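# Tuck the hanging necklace's lower half into the lid pouch

## Task

Put at least the bottom half of the hanging necklace inside the pouch in the lid, with the necklace still hanging and the lid still open when you finish.

## Robot and tools

Robot: two arms, left_arm and right_arm, each with a two-finger gripper and a wrist camera. left_arm is on the +y side of the table; the names do not match image sides. Calibrated bases in the scene frame: left_arm at (+0.049, +0.318, 0) m, right_arm at (-0.007, -0.347, 0) m. Both are turned only slightly about z, and up is +z for both.

Frames: the scene frame has its origin at table-top height, halfway between the nominal bases, with +x pointing out over the table and +z up. Fixed cameras and the table use the scene frame. Each arm reports its hand position, orientation and targets, and its wrist camera pose, in its own base frame. Offsets you command are measured along the current Hand target's own axes. The fingers point along the gripper's +z and separate along its y. end_effector_position is the spot between the finger pads, roughly 1 cm short of the tips.

execute_actions(actions, cameras): actions is a list of actions. Each action is a table of up to 15 rows, and each row runs for one 1/30 s step. If a table has fewer rows, its last row is held until 15 steps have passed. A row is always 14 numbers in [-1, 1], covering both arms even if one stays still: left dx, dy, dz, rx, ry, rz, opening, then right dx, dy, dz, rx, ry, rz, opening. The first six numbers per arm are an offset, not a pose. They count from that arm's Hand target at the start of the action, and every row in an action uses that same start. A new action or call starts from the updated Hand target, so sending the same offset again moves the arm further. Scale: 1.0 means 0.6 m of travel or 180 degrees. rx, ry, rz form a single rotation vector. Opening is absolute: +1 is fully open (0.094 m) and -1 is shut. Sending 0 is a real command for a half-open gripper, so to leave a gripper as it is, resend its current command. An empty actions list just returns state and images. cameras selects images: omit it or pass ["all"] for all, [] for none. An unknown name makes the whole call invalid.

move(target, speed, blend, opening_speed, blocking, cameras): each gripper travels a straight path toward an offset goal. target is one 14-number row, laid out as above, or a list of up to 15 rows. Every row counts from the starting Hand targets, not from the row before. speed is in m/s, from 0.002 to 2.9, default 0.25; rotation is capped at twice that value in rad/s. You can give one speed or one per row. blend, in m, lets the path cut the corners of intermediate rows. opening_speed sets how fast fingers move, in scale units per second, minimum 0.2; use a slow value for anything fragile. All paths run for at least 0.5 s and are cut off at 10 s. Paths do not avoid obstacles or the other arm. Keep paths away from an arm's own base, because passing near it can flip the shoulder posture. The result adds a move: line giving the ending: done, off_target, moving, held or fault. It also lists limits such as paced (pose clipped) or held (steps withheld). With blocking=false the call returns after about 0.5 s while the arms keep moving.

wait(seconds 0 to 10) lets time pass with the last commands held. stop brakes a running move. zoom_image(camera, region [x0, y0, x1, y1] in pixels, at most 504x504) enlarges part of that camera's latest image. Cameras: cam_high and cam_low (896x504), cam_left_wrist and cam_right_wrist (672x504). read_manual returns only licence texts. finished_scene(scene 1) ends the scene permanently, and the goal must then hold with no help from the robot.

Results show end_effector_position (m) and end_effector_quat_wxyz in base frames. They also show Hand target, the last commanded pose after clipping, from which your next offsets count. Tool commands, if present, lists the current commands. grip_measured is the measured opening on the -1 to 1 scale. Joint positions ends with the finger opening in metres. Joint velocities reads "within noise" when an arm is still. Torques for joints 1 to 3 wrap at ±28 N m. Results from action calls also include step readings.

Behaviour to expect: orientation commands are clipped to within 40 degrees of the gripper's actual orientation. Friction and weight can leave the hand low, short or tilted, especially at long reach. Small moves may fail or go sideways, so check the pose after each move and correct it. If a hand stays short, send the missing distance as an offset. An arm blocked by an object keeps pushing; to stop that, command a target back past where the gripper sits, or send six zeros to re-request its Hand target. Holding loads, reaching far out or pushing against things heats the motors. A MOTOR HOT line comes at 75 °C, and a fault that folds the arm comes at 90 °C.

Avoid: letting anything fall off the table, dropping things, fast impacts or hard pushes, and any contact between the two arms, including closing one gripper on the other's fingers. Close gently on the delicate necklace, keep the lid open and the necklace hanging, and call finished_scene only once it is settled.

Each tool is called after "Request:" as name(argument=value, ...), one argument or row to a line, values as JSON.

## Session

Request:
execute_actions(
  actions=[],
)

Scene clock: 0.00 s.
left_arm: end_effector_position=(+0.3987, +0.0145, +0.0721) grip_measured=+1.000 end_effector_quat_wxyz=(+0.558, -0.022, +0.827, +0.070) | right_arm: end_effector_position=(+0.3852, -0.0497, +0.0683) grip_measured=+1.000 end_effector_quat_wxyz=(+0.506, +0.118, +0.853, -0.044)
Joint positions: left_arm=[-0.04 1.641 0.389 0.868 -0.178 0.026 0.094] | right_arm=[-0.069 1.526 0.436 0.579 0.135 0.127 0.094]
Joint velocities: within noise
Joint torques (N m): no reading
Motor temperatures (°C): left_arm=[31 32 32 33 28 30 29] | right_arm=[32 34 37 36 29 30 31]
Heat: left arm: 33 °C; right arm: 37 °C.
Hand target: left_arm +0.4025, +0.0144, +0.0812; +0.570, -0.024, +0.819, +0.069 | right_arm +0.3861, -0.0497, +0.0700; +0.507, +0.118, +0.853, -0.043
Tool commands: left_gripper/opening=+1.0 right_gripper/opening=+1.0

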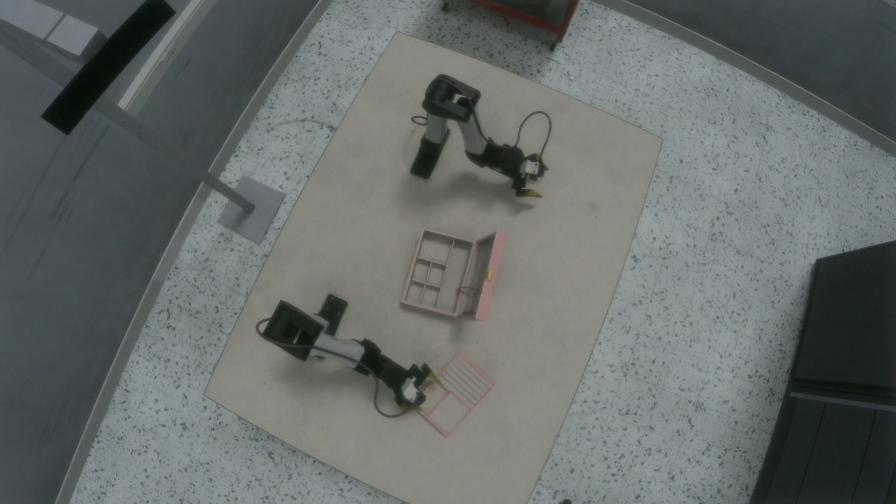

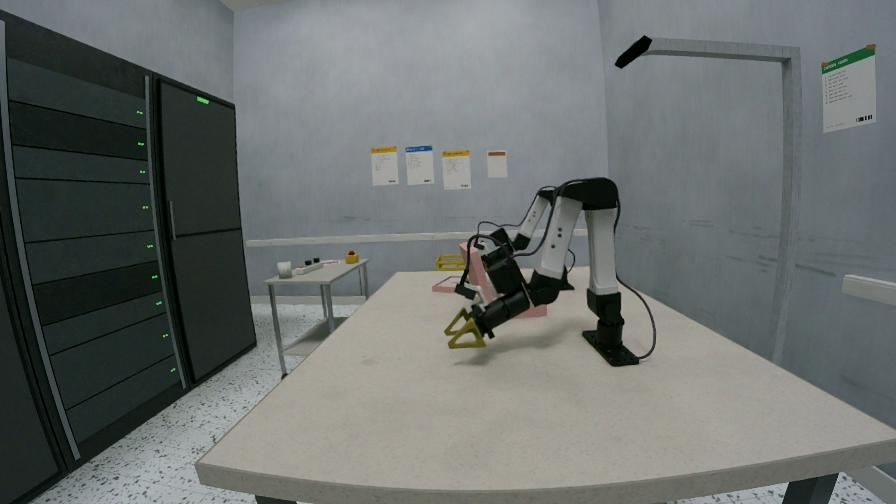

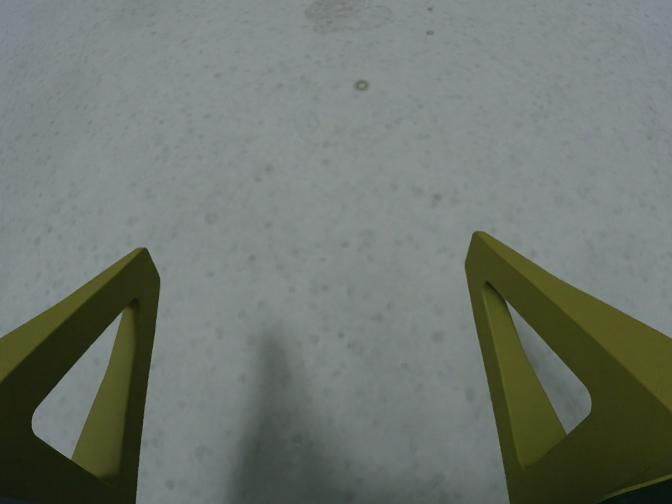

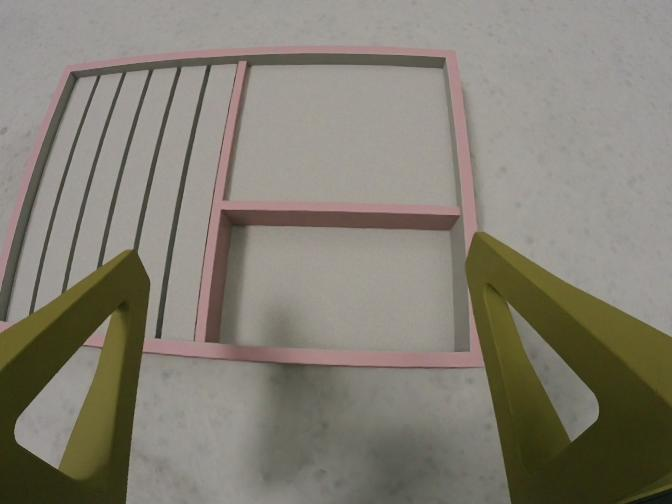

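Request:
zoom_image(
  camera="cam_high",
  region=[380, 210, 530, 340],
)

Request:
zoom_image(
  camera="cam_low",
  region=[420, 170, 640, 370],
)

Scaled by 3.360.

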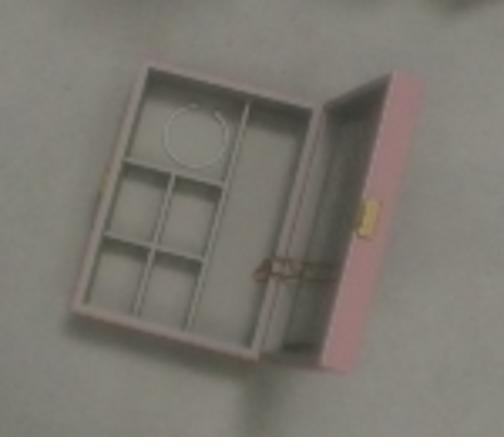

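Scaled by 2.291.

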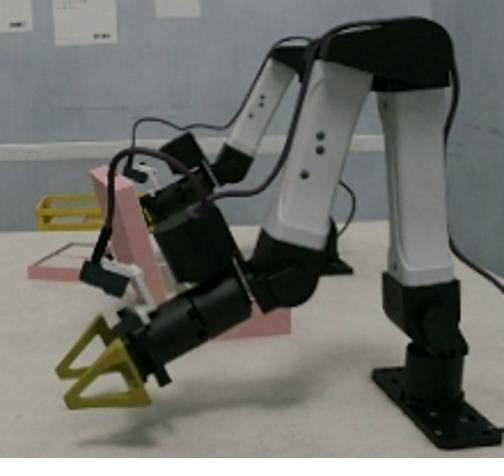

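Request:
move(
  target=[
    [0,0,0,0,0,0,1, -0.1735,0.0185,-0.3057,-0.0734,-0.1578,-0.0342,1],
    [0,0,0,0,0,0,1, -0.0988,0.3962,-0.4052,-0.2581,-0.1446,-0.0809,1],
  ],
  speed=0.25,
  blend=[0.05, 0],
)

Scene clock: 5.87 s.
left_arm: end_effector_position=(+0.3987, +0.0145, +0.0721) grip_measured=+1.000 end_effector_quat_wxyz=(+0.558, -0.022, +0.827, +0.070) | right_arm: end_effector_position=(+0.2614, +0.2165, +0.2404) grip_measured=+1.000 end_effector_quat_wxyz=(+0.668, -0.208, +0.683, +0.209)
Joint positions: left_arm=[-0.04 1.641 0.389 0.868 -0.178 0.026 0.094] | right_arm=[0.786 0.889 0.355 0.514 0.186 0.012 0.094]
Joint velocities: within noise
Joint torques (N m): left_arm=[-0.17 -7.35 5.18 2.35 -0.1 0.05] | right_arm=[0.59 -0.62 10.56 2.5 0.18 -0.32]
Motor temperatures (°C): left_arm=[31 33 33 36 28 30 29] | right_arm=[32 34 38 38 29 30 31]
Heat: left arm: 36 °C; right arm: 38 °C.
Hand target: left_arm +0.4025, +0.0144, +0.0812; +0.570, -0.024, +0.819, +0.069 | right_arm +0.2639, +0.2183, +0.2501; +0.676, -0.207, +0.676, +0.206
Off the commanded pose: left_arm 0.010 m, 2 deg | right_arm 0.010 m, 1 deg.
move: done
camera_calibration:
cam_right_wrist: T_world_to_cam=[[0.492274, -0.869238, -0.045729, 0.0624787], [-0.616162, -0.310879, -0.72367, 0.411154], [0.614826, 0.384421, -0.688629, 0.0305232], [0, 0, 0, 1]] pos_world=[0.203814, 0.170394, 0.321416]

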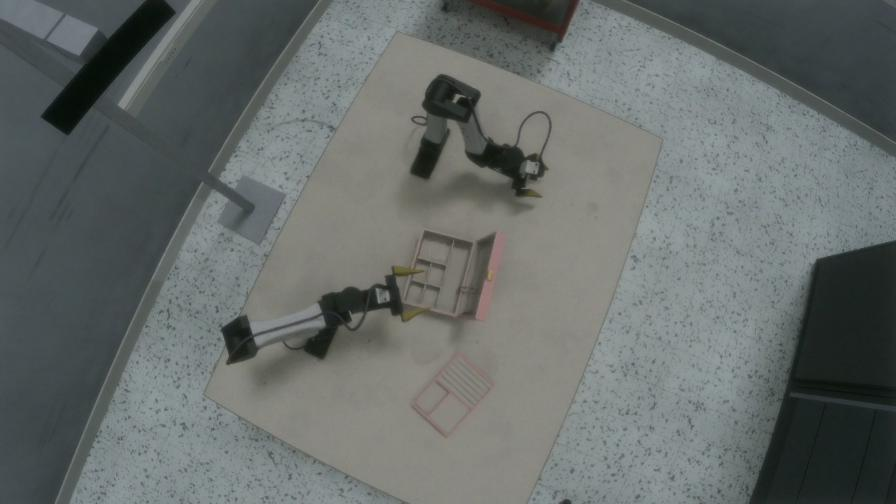

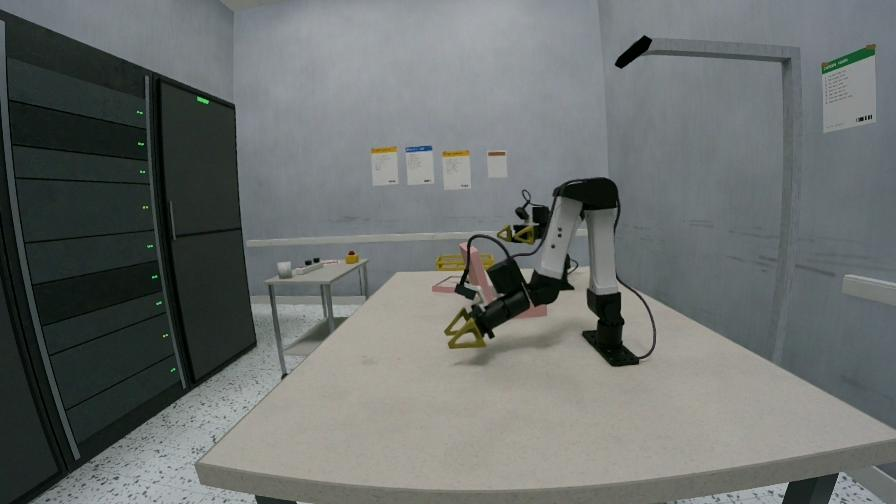

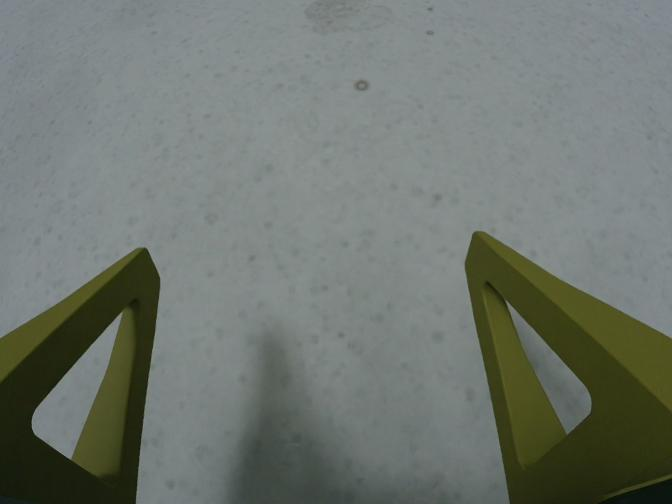

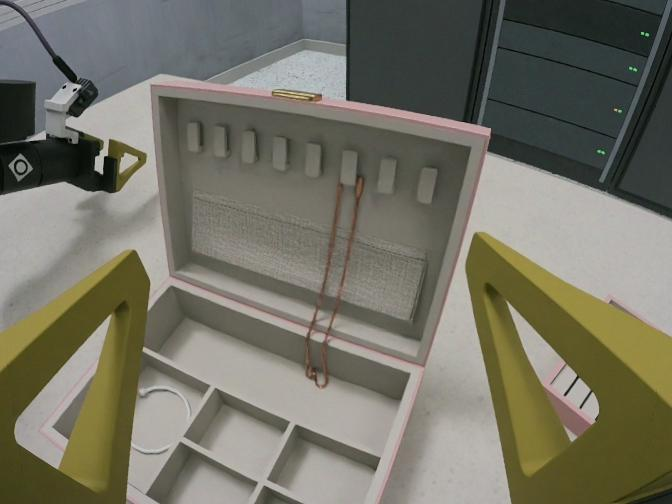

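Request:
zoom_image(
  camera="cam_right_wrist",
  region=[260, 130, 500, 400],
)

Request:
zoom_image(
  camera="cam_right_wrist",
  region=[140, 70, 500, 400],
)

Scaled by 1.867 from the camera's 672x504 image, which has a finer 960x720 frame.

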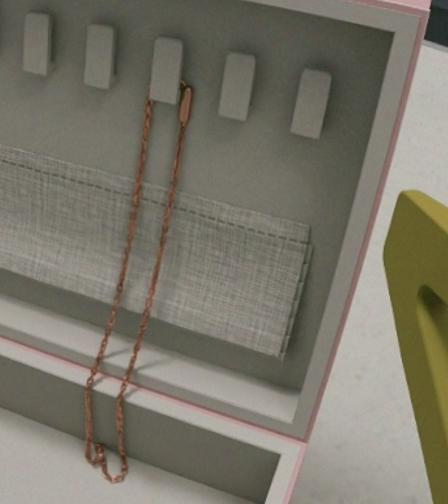

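Scaled by 1.400 from the camera's 672x504 image, which has a finer 960x720 frame.

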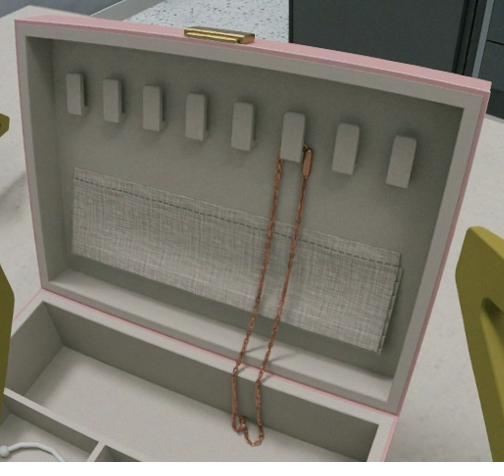

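Request:
move(
  target=[0,0,0,0,0,0,1, -0.0198,-0.0213,0.1427,0,0.1389,0,1],
  speed=0.2,
  cameras=["cam_high","cam_right_wrist"],
)

Scene clock: 9.50 s.
left_arm: end_effector_position=(+0.3987, +0.0145, +0.0721) grip_measured=+1.000 end_effector_quat_wxyz=(+0.558, -0.022, +0.827, +0.070) | right_arm: end_effector_position=(+0.3393, +0.2540, +0.2605) grip_measured=+1.000 end_effector_quat_wxyz=(+0.519, -0.250, +0.803, +0.152)
Joint positions: left_arm=[-0.04 1.641 0.389 0.868 -0.178 0.026 0.094] | right_arm=[0.675 1.296 1.036 -0.169 0.081 0.02 0.094]
Joint velocities: within noise
Joint torques (N m): left_arm=[-0.34 -7.3 5.14 2.29 -0.08 -0.01] | right_arm=[-0.1 -3.23 10.86 2.25 0.02 -0.07]
Motor temperatures (°C): left_arm=[31 33 33 38 28 30 29] | right_arm=[32 34 39 39 29 30 31]
Heat: left arm: 38 °C; right arm: 39 °C.
Hand target: left_arm +0.4025, +0.0144, +0.0812; +0.570, -0.024, +0.819, +0.069 | right_arm +0.3420, +0.2555, +0.2618; +0.514, -0.247, +0.807, +0.157
Off the commanded pose: left_arm 0.010 m, 2 deg | right_arm 0.003 m, 1 deg.
move: done
camera_calibration:
cam_right_wrist: T_world_to_cam=[[0.480622, -0.876808, 0.014475, 0.0477766], [-0.802717, -0.446534, -0.395288, 0.497581], [0.353055, 0.178365, -0.918443, 0.183093], [0, 0, 0, 1]] pos_world=[0.311812, 0.231421, 0.364157]
Images, in order (width x height): cam_high 896x504, cam_right_wrist 672x504.

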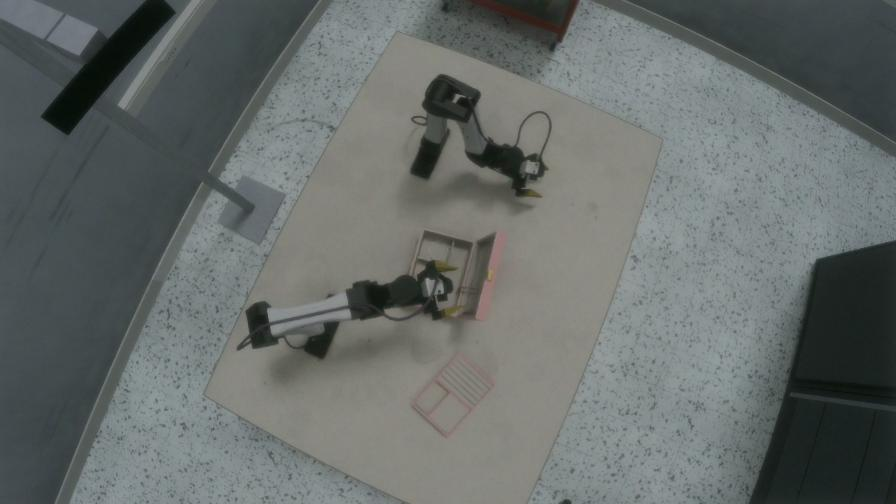

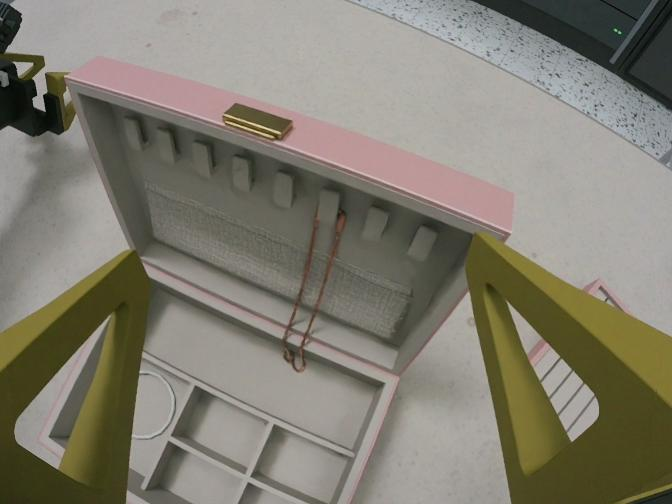

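Request:
zoom_image(
  camera="cam_right_wrist",
  region=[260, 150, 500, 390],
)

Request:
zoom_image(
  camera="cam_right_wrist",
  region=[60, 60, 300, 300],
)

Scaled by 2.100 from the camera's 672x504 image, which has a finer 960x720 frame.

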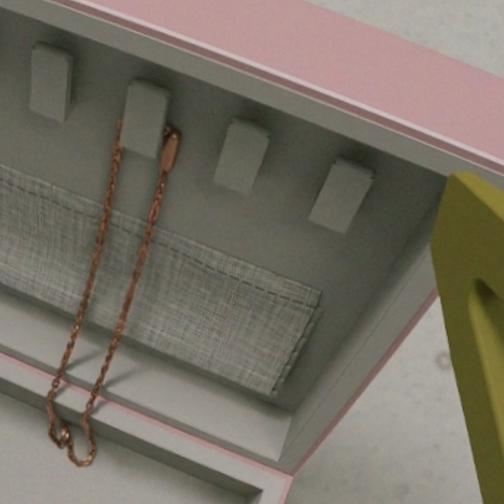

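Scaled by 2.100 from the camera's 672x504 image, which has a finer 960x720 frame.

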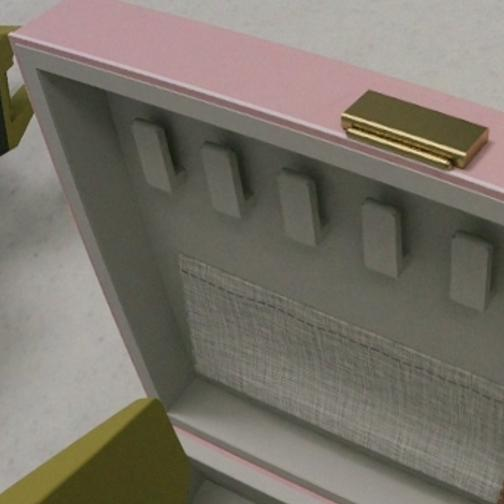

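Request:
zoom_image(
  camera="cam_right_wrist",
  region=[280, 170, 420, 310],
)

Request:
zoom_image(
  camera="cam_right_wrist",
  region=[350, 250, 450, 350],
)

Scaled by 3.600 from the camera's 672x504 image, which has a finer 960x720 frame.

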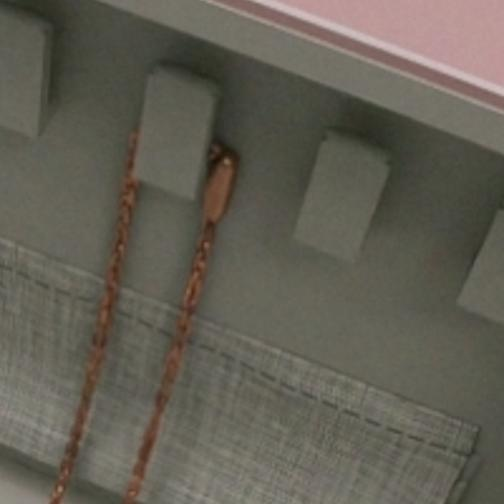

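Scaled by 5.040 from the camera's 672x504 image, which has a finer 960x720 frame.

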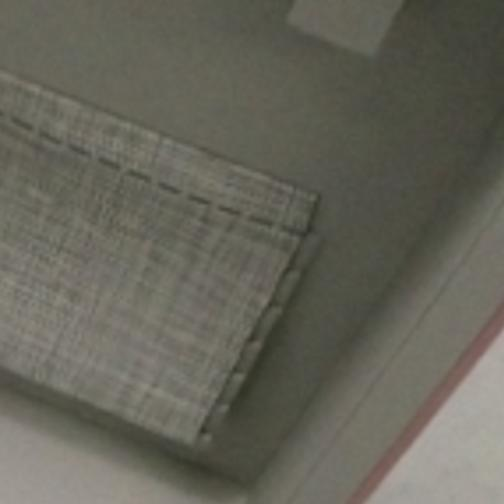

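Request:
move(
  target=[0,0,0,0,0,0,1, 0.0352,-0.0172,0.0657,0.1137,0.1148,0.0810,1],
  speed=0.15,
  cameras=["cam_high","cam_right_wrist"],
)

Scene clock: 15.10 s.
left_arm: end_effector_position=(+0.3987, +0.0145, +0.0721) grip_measured=+1.000 end_effector_quat_wxyz=(+0.558, -0.022, +0.827, +0.070) | right_arm: end_effector_position=(+0.3683, +0.2596, +0.2282) grip_measured=+1.000 end_effector_quat_wxyz=(+0.377, -0.077, +0.922, +0.034)
Joint positions: left_arm=[-0.04 1.641 0.389 0.868 -0.178 0.026 0.094] | right_arm=[0.763 1.679 1.567 -0.774 0.4 0.452 0.094]
Joint velocities: within noise
Joint torques (N m): left_arm=[-0.13 -7.3 5.11 2.32 -0.06 -0.02] | right_arm=[0.69 -5.45 10.07 1.69 0.37 -0.02]
Motor temperatures (°C): left_arm=[31 34 33 40 28 29 29] | right_arm=[32 34 40 40 29 30 31]
Heat: left arm: 40 °C; right arm: 40 °C.
Hand target: left_arm +0.4025, +0.0144, +0.0812; +0.570, -0.024, +0.819, +0.069 | right_arm +0.3700, +0.2620, +0.2261; +0.373, -0.073, +0.924, +0.029
Off the commanded pose: left_arm 0.010 m, 2 deg | right_arm 0.004 m, 1 deg.
move: done
camera_calibration:
cam_right_wrist: T_world_to_cam=[[0.0821938, -0.99626, 0.026666, 0.214217], [-0.995763, -0.0832008, -0.0391502, 0.406179], [0.0412224, -0.0233351, -0.998877, 0.32781], [0, 0, 0, 1]] pos_world=[0.373338, 0.254859, 0.337632]
Images, in order (width x height): cam_high 896x504, cam_right_wrist 672x504.

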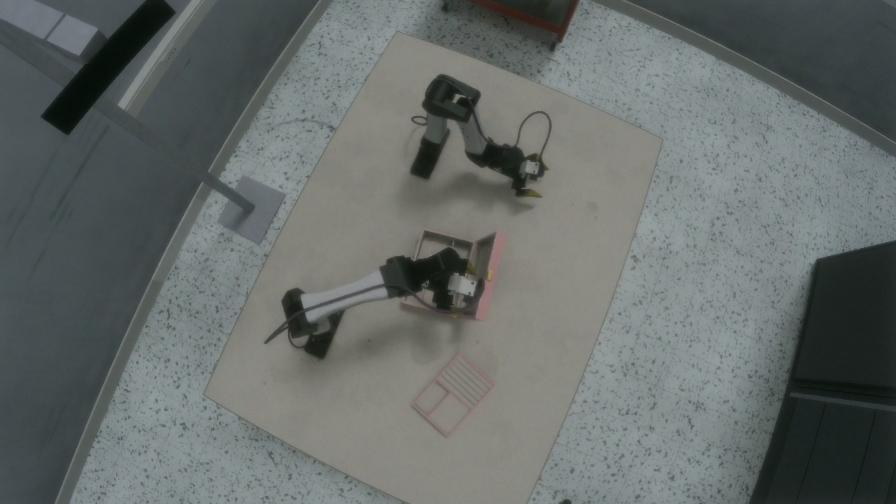

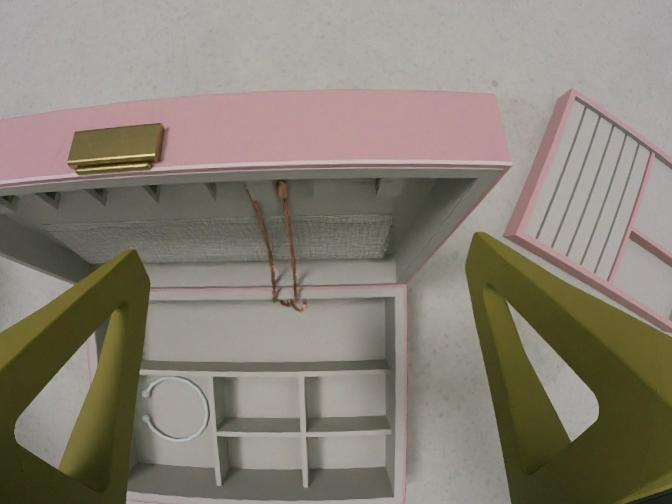

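Request:
zoom_image(
  camera="cam_right_wrist",
  region=[220, 160, 440, 325],
)

Request:
zoom_image(
  camera="cam_right_wrist",
  region=[340, 170, 440, 270],
)

Scaled by 2.291 from the camera's 672x504 image, which has a finer 960x720 frame.

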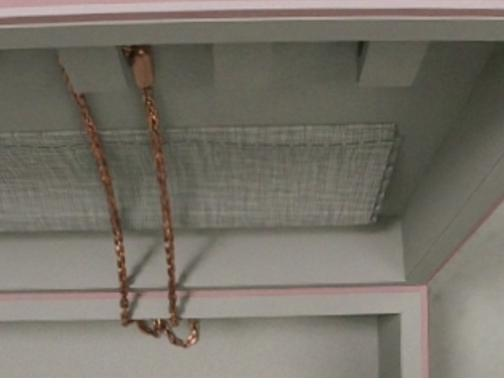

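Scaled by 5.040 from the camera's 672x504 image, which has a finer 960x720 frame.

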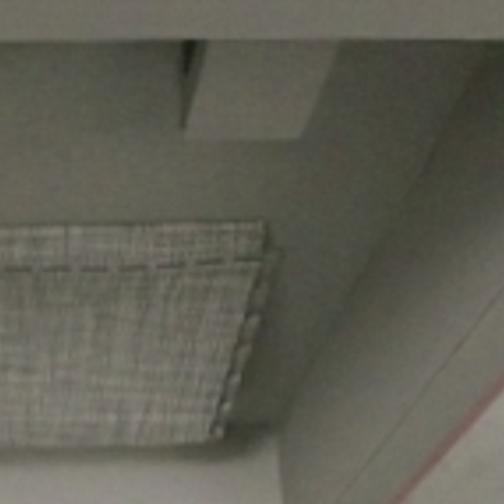

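Request:
move(
  target=[0,0,0,0,0,0,1, 0.0766,0.0013,0.0674,0,0,0,1],
  speed=0.1,
  cameras=["cam_high","cam_right_wrist"],
)

Scene clock: 19.47 s.
left_arm: end_effector_position=(+0.3987, +0.0145, +0.0721) grip_measured=+1.000 end_effector_quat_wxyz=(+0.558, -0.022, +0.827, +0.070) | right_arm: end_effector_position=(+0.3656, +0.2615, +0.1704) grip_measured=+1.000 end_effector_quat_wxyz=(+0.374, -0.077, +0.923, +0.032)
Joint positions: left_arm=[-0.04 1.641 0.389 0.868 -0.178 0.026 0.094] | right_arm=[0.773 1.679 1.342 -0.559 0.406 0.462 0.094]
Joint velocities: within noise
Joint torques (N m): left_arm=[-0.31 -7.31 5.22 2.31 -0.04 0] | right_arm=[0.7 -6.57 7.09 1.94 0.42 -0.07]
Motor temperatures (°C): left_arm=[31 34 34 41 28 29 29] | right_arm=[32 35 40 40 29 30 31]
Heat: left arm: 41 °C; right arm: 40 °C.
Hand target: left_arm +0.4025, +0.0144, +0.0812; +0.570, -0.024, +0.819, +0.069 | right_arm +0.3650, +0.2619, +0.1650; +0.373, -0.073, +0.924, +0.029
Off the commanded pose: left_arm 0.010 m, 2 deg | right_arm 0.005 m, 1 deg.
move: done
camera_calibration:
cam_right_wrist: T_world_to_cam=[[0.0811797, -0.996239, 0.0303004, 0.217607], [-0.996052, -0.0821851, -0.0335545, 0.400223], [0.0359185, -0.0274569, -0.998977, 0.273178], [0, 0, 0, 1]] pos_world=[0.371166, 0.257182, 0.279734]
Images, in order (width x height): cam_high 896x504, cam_right_wrist 672x504.

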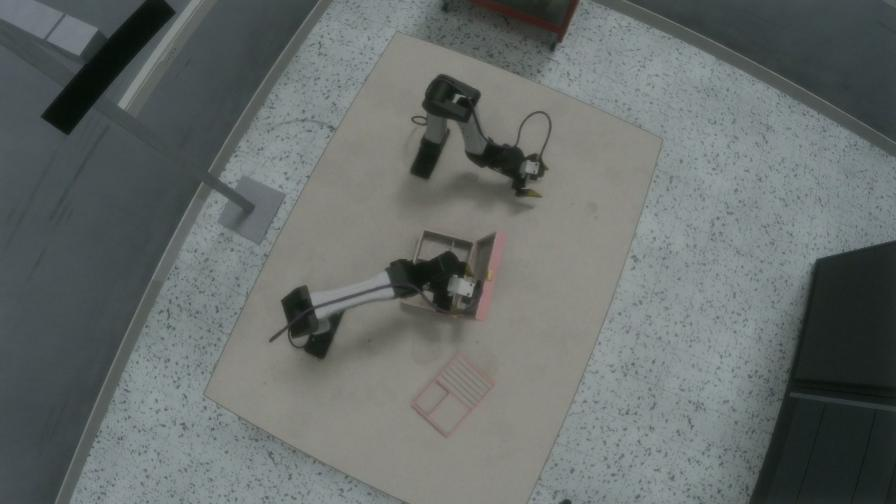

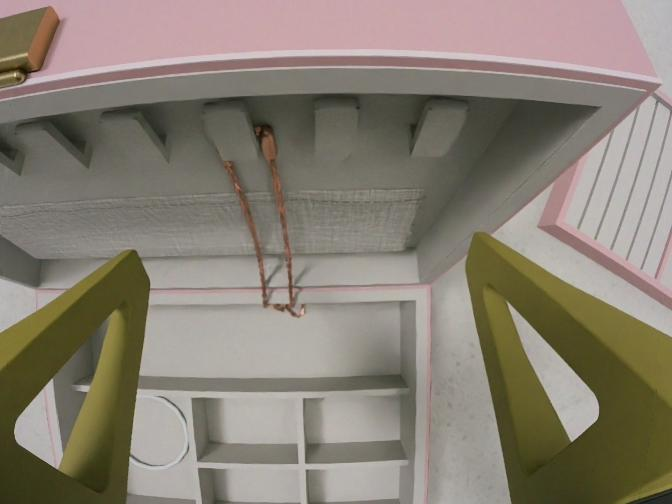

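Request:
zoom_image(
  camera="cam_right_wrist",
  region=[200, 150, 440, 320],
)

Request:
zoom_image(
  camera="cam_right_wrist",
  region=[340, 150, 460, 270],
)

Request:
zoom_image(
  camera="cam_right_wrist",
  region=[190, 160, 310, 280],
)

Scaled by 2.100 from the camera's 672x504 image, which has a finer 960x720 frame.

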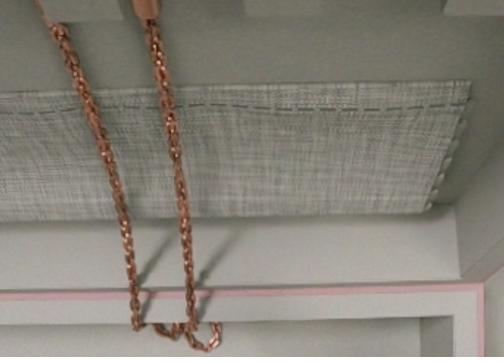

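Scaled by 4.200 from the camera's 672x504 image, which has a finer 960x720 frame.

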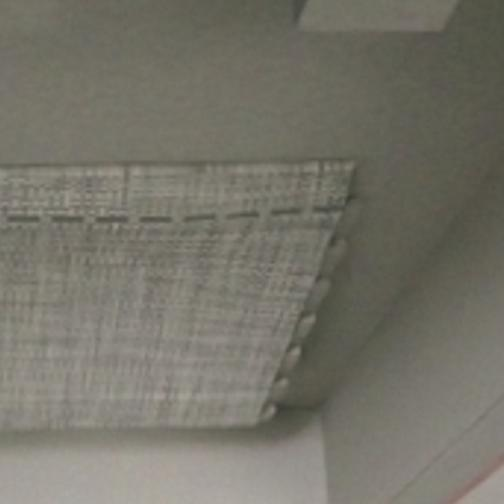

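Scaled by 4.200 from the camera's 672x504 image, which has a finer 960x720 frame.

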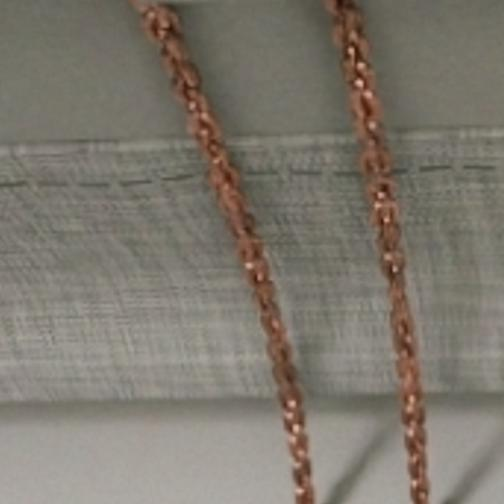

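Request:
move(
  target=[
    [-0.2910,-0.1445,-0.2585,0.2045,-0.0626,0.0276,1, 0.0653,-0.0985,-0.2948,-0.1313,-0.2517,-0.0554,1],
    [-0.2445,-0.3797,-0.3963,0.2313,-0.0632,0.0349,1, 0.0653,-0.0985,-0.2948,-0.1313,-0.2517,-0.0554,1],
  ],
  speed=0.2,
  blend=[0.04, 0],
)

Scene clock: 30.07 s.
left_arm: end_effector_position=(+0.2576, -0.2455, +0.2622) grip_measured=+1.000 end_effector_quat_wxyz=(+0.598, +0.243, +0.742, -0.181) | right_arm: end_effector_position=(+0.2257, +0.1804, +0.2677) grip_measured=+1.000 end_effector_quat_wxyz=(+0.675, -0.200, +0.678, +0.209)
Joint positions: left_arm=[-0.893 0.956 0.665 0.062 -0.276 -0.041 0.094] | right_arm=[0.8 0.537 0.373 0.163 0.213 0.013 0.094]
Joint velocities: within noise
Joint torques (N m): left_arm=[-0.79 -2.19 9.74 2.51 -0.15 -0.11] | right_arm=[-0.1 -0.05 7.31 2.48 -0.01 -0.33]
Motor temperatures (°C): left_arm=[31 35 35 43 28 29 29] | right_arm=[31 36 41 41 29 30 31]
Heat: left arm: 43 °C; right arm: 41 °C.
Hand target: left_arm +0.2597, -0.2501, +0.2803; +0.613, +0.230, +0.731, -0.194 | right_arm +0.2250, +0.1800, +0.2651; +0.676, -0.206, +0.676, +0.207
Off the commanded pose: left_arm 0.019 m, 3 deg | right_arm 0.003 m, 1 deg.
move: off_target (left_arm)
camera_calibration:
cam_left_wrist: T_world_to_cam=[[-0.600479, -0.79862, -0.0403792, -0.0368509], [-0.656268, 0.521038, -0.54574, 0.443997], [0.456878, -0.301206, -0.836981, 0.133081], [0, 0, 0, 1]] pos_world=[0.208451, -0.220685, 0.352205]
cam_right_wrist: T_world_to_cam=[[0.4823, -0.874452, -0.0521615, 0.0548334], [-0.610013, -0.292522, -0.736421, 0.396457], [0.628706, 0.386995, -0.67451, 0.0778614], [0, 0, 0, 1]] pos_world=[0.166446, 0.13379, 0.347338]

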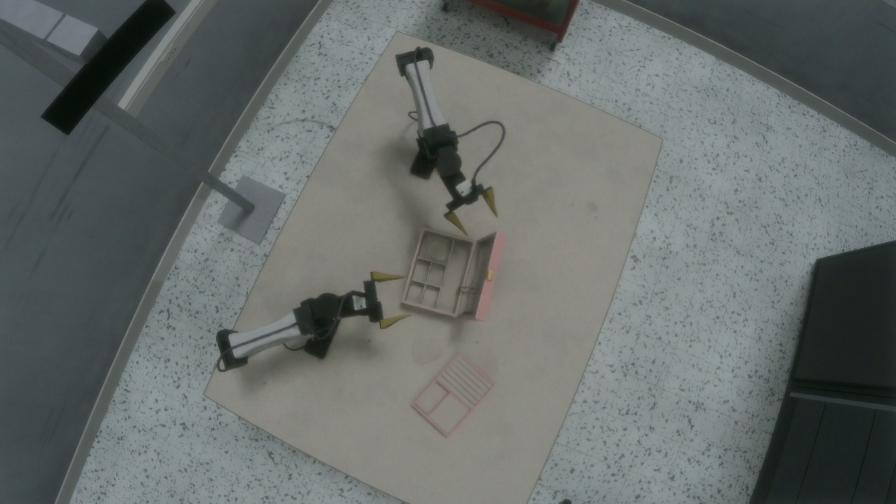

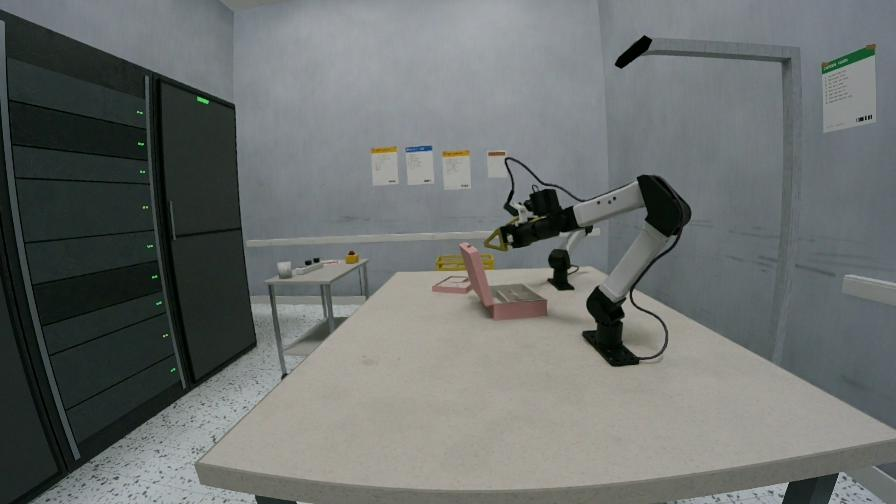

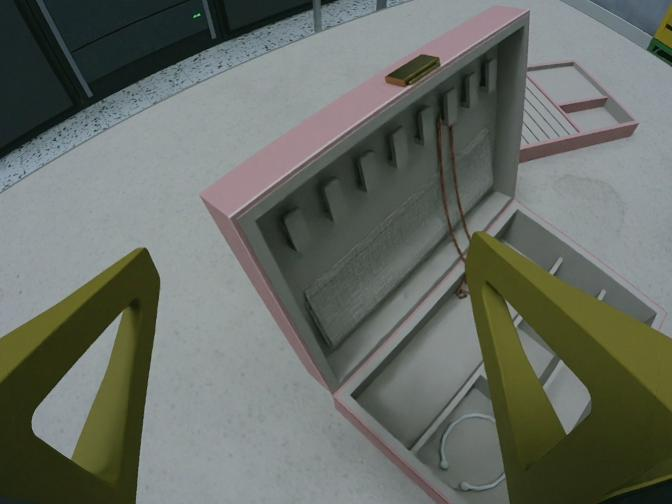

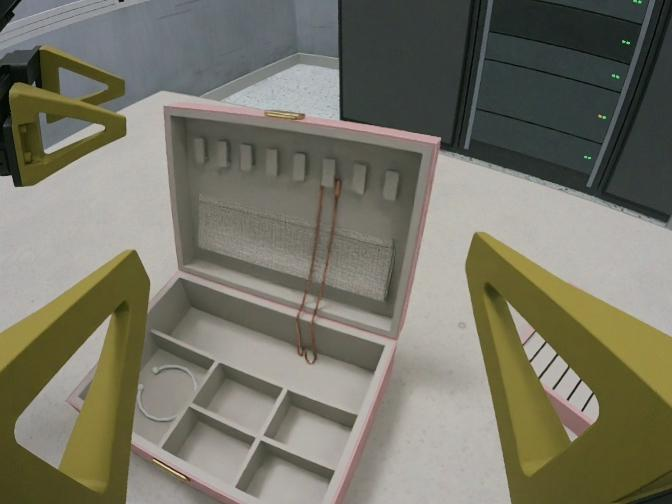

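Request:
zoom_image(
  camera="cam_left_wrist",
  region=[290, 120, 530, 370],
)

Request:
zoom_image(
  camera="cam_low",
  region=[440, 180, 600, 340],
)

Scaled by 2.016 from the camera's 672x504 image, which has a finer 960x720 frame.

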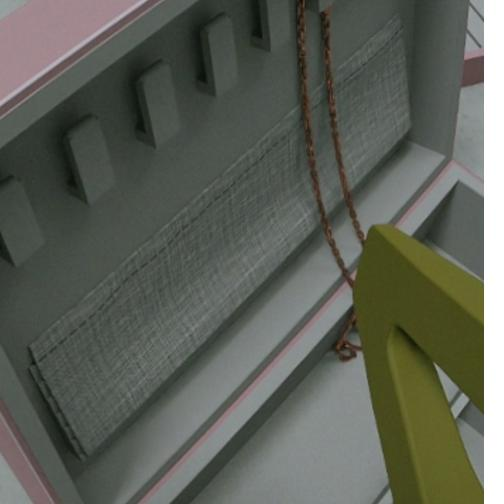

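Scaled by 3.150.

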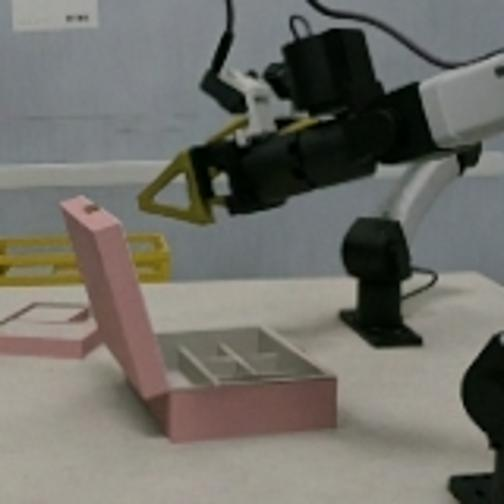

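Request:
move(
  target=[0.1513,-0.1137,0.0563,-0.1358,0.0271,-0.0296,-0.4, 0,0,0,0,0,0,1],
  speed=0.15,
)

Scene clock: 33.97 s.
left_arm: end_effector_position=(+0.2346, -0.3103, +0.1765) grip_measured=-0.398 end_effector_quat_wxyz=(+0.603, +0.080, +0.793, -0.044) | right_arm: end_effector_position=(+0.2257, +0.1804, +0.2676) grip_measured=+1.000 end_effector_quat_wxyz=(+0.675, -0.200, +0.678, +0.209)
Joint positions: left_arm=[-1.322 1.509 0.807 0.103 -1.072 -0.513 0.028] | right_arm=[0.8 0.537 0.373 0.163 0.213 0.013 0.094]
Joint velocities: within noise
Joint torques (N m): left_arm=[-0.84 -6.16 8.49 1.7 -0.35 -0.09] | right_arm=[-0.05 -0.06 7.34 2.48 0 -0.33]
Motor temperatures (°C): left_arm=[31 35 36 43 28 29 29] | right_arm=[31 36 41 43 29 30 31]
Heat: left arm: 43 °C; right arm: 43 °C.
Hand target: left_arm +0.2349, -0.3160, +0.1850; +0.607, +0.069, +0.790, -0.053 | right_arm +0.2251, +0.1800, +0.2651; +0.676, -0.206, +0.676, +0.206
Off the commanded pose: left_arm 0.010 m, 2 deg | right_arm 0.003 m, 1 deg.
move: done
camera_calibration:
cam_left_wrist: T_world_to_cam=[[-0.210127, -0.976672, -0.0442531, -0.252079], [-0.841682, 0.203743, -0.500061, 0.352869], [0.497412, -0.0678296, -0.864859, 0.120138], [0, 0, 0, 1]] pos_world=[0.184276, -0.309944, 0.269203]
cam_right_wrist: T_world_to_cam=[[0.482303, -0.874473, -0.0517767, 0.0546982], [-0.609836, -0.29274, -0.73648, 0.396403], [0.628875, 0.386782, -0.674475, 0.0777819], [0, 0, 0, 1]] pos_world=[0.166445, 0.133791, 0.347237]

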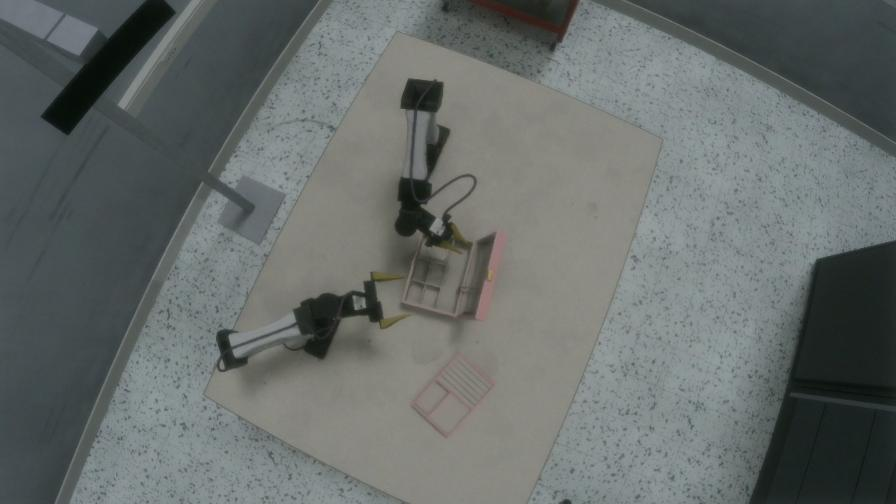

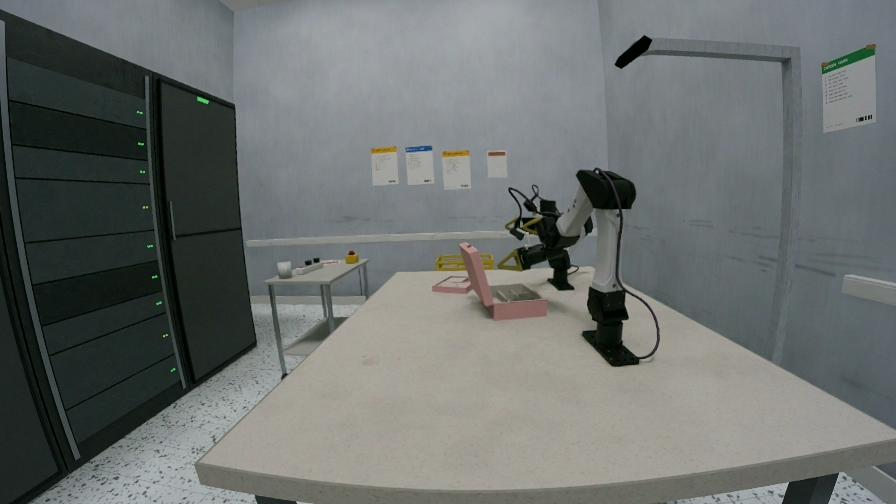

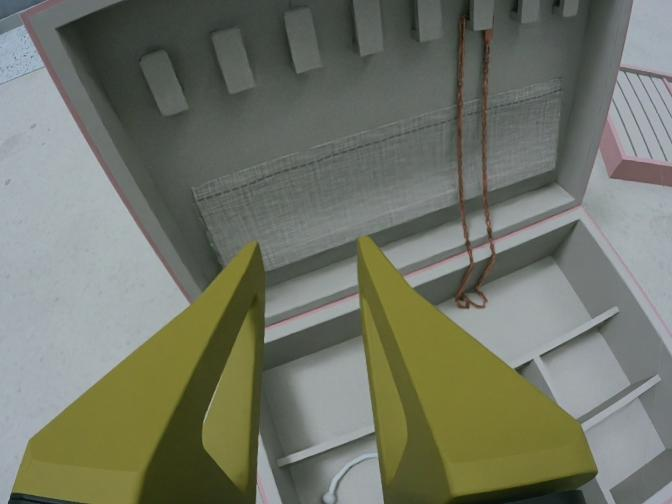

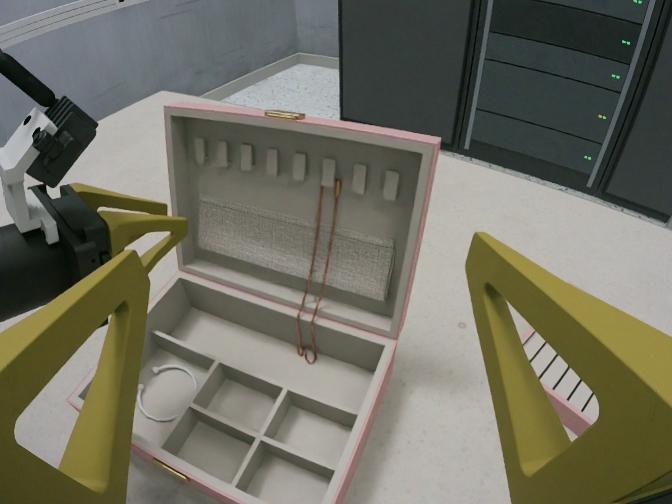

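Request:
zoom_image(
  camera="cam_left_wrist",
  region=[170, 60, 420, 300],
)

Request:
zoom_image(
  camera="cam_left_wrist",
  region=[400, 0, 600, 200],
)

Scaled by 2.016 from the camera's 672x504 image, which has a finer 960x720 frame.

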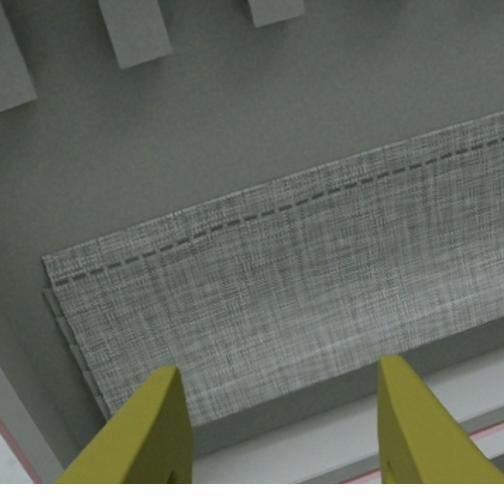

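Scaled by 2.520 from the camera's 672x504 image, which has a finer 960x720 frame.

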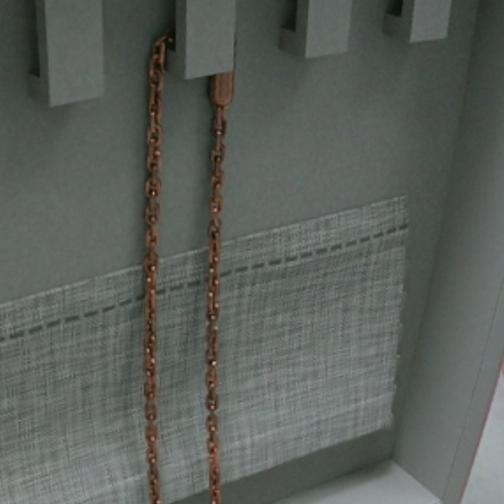

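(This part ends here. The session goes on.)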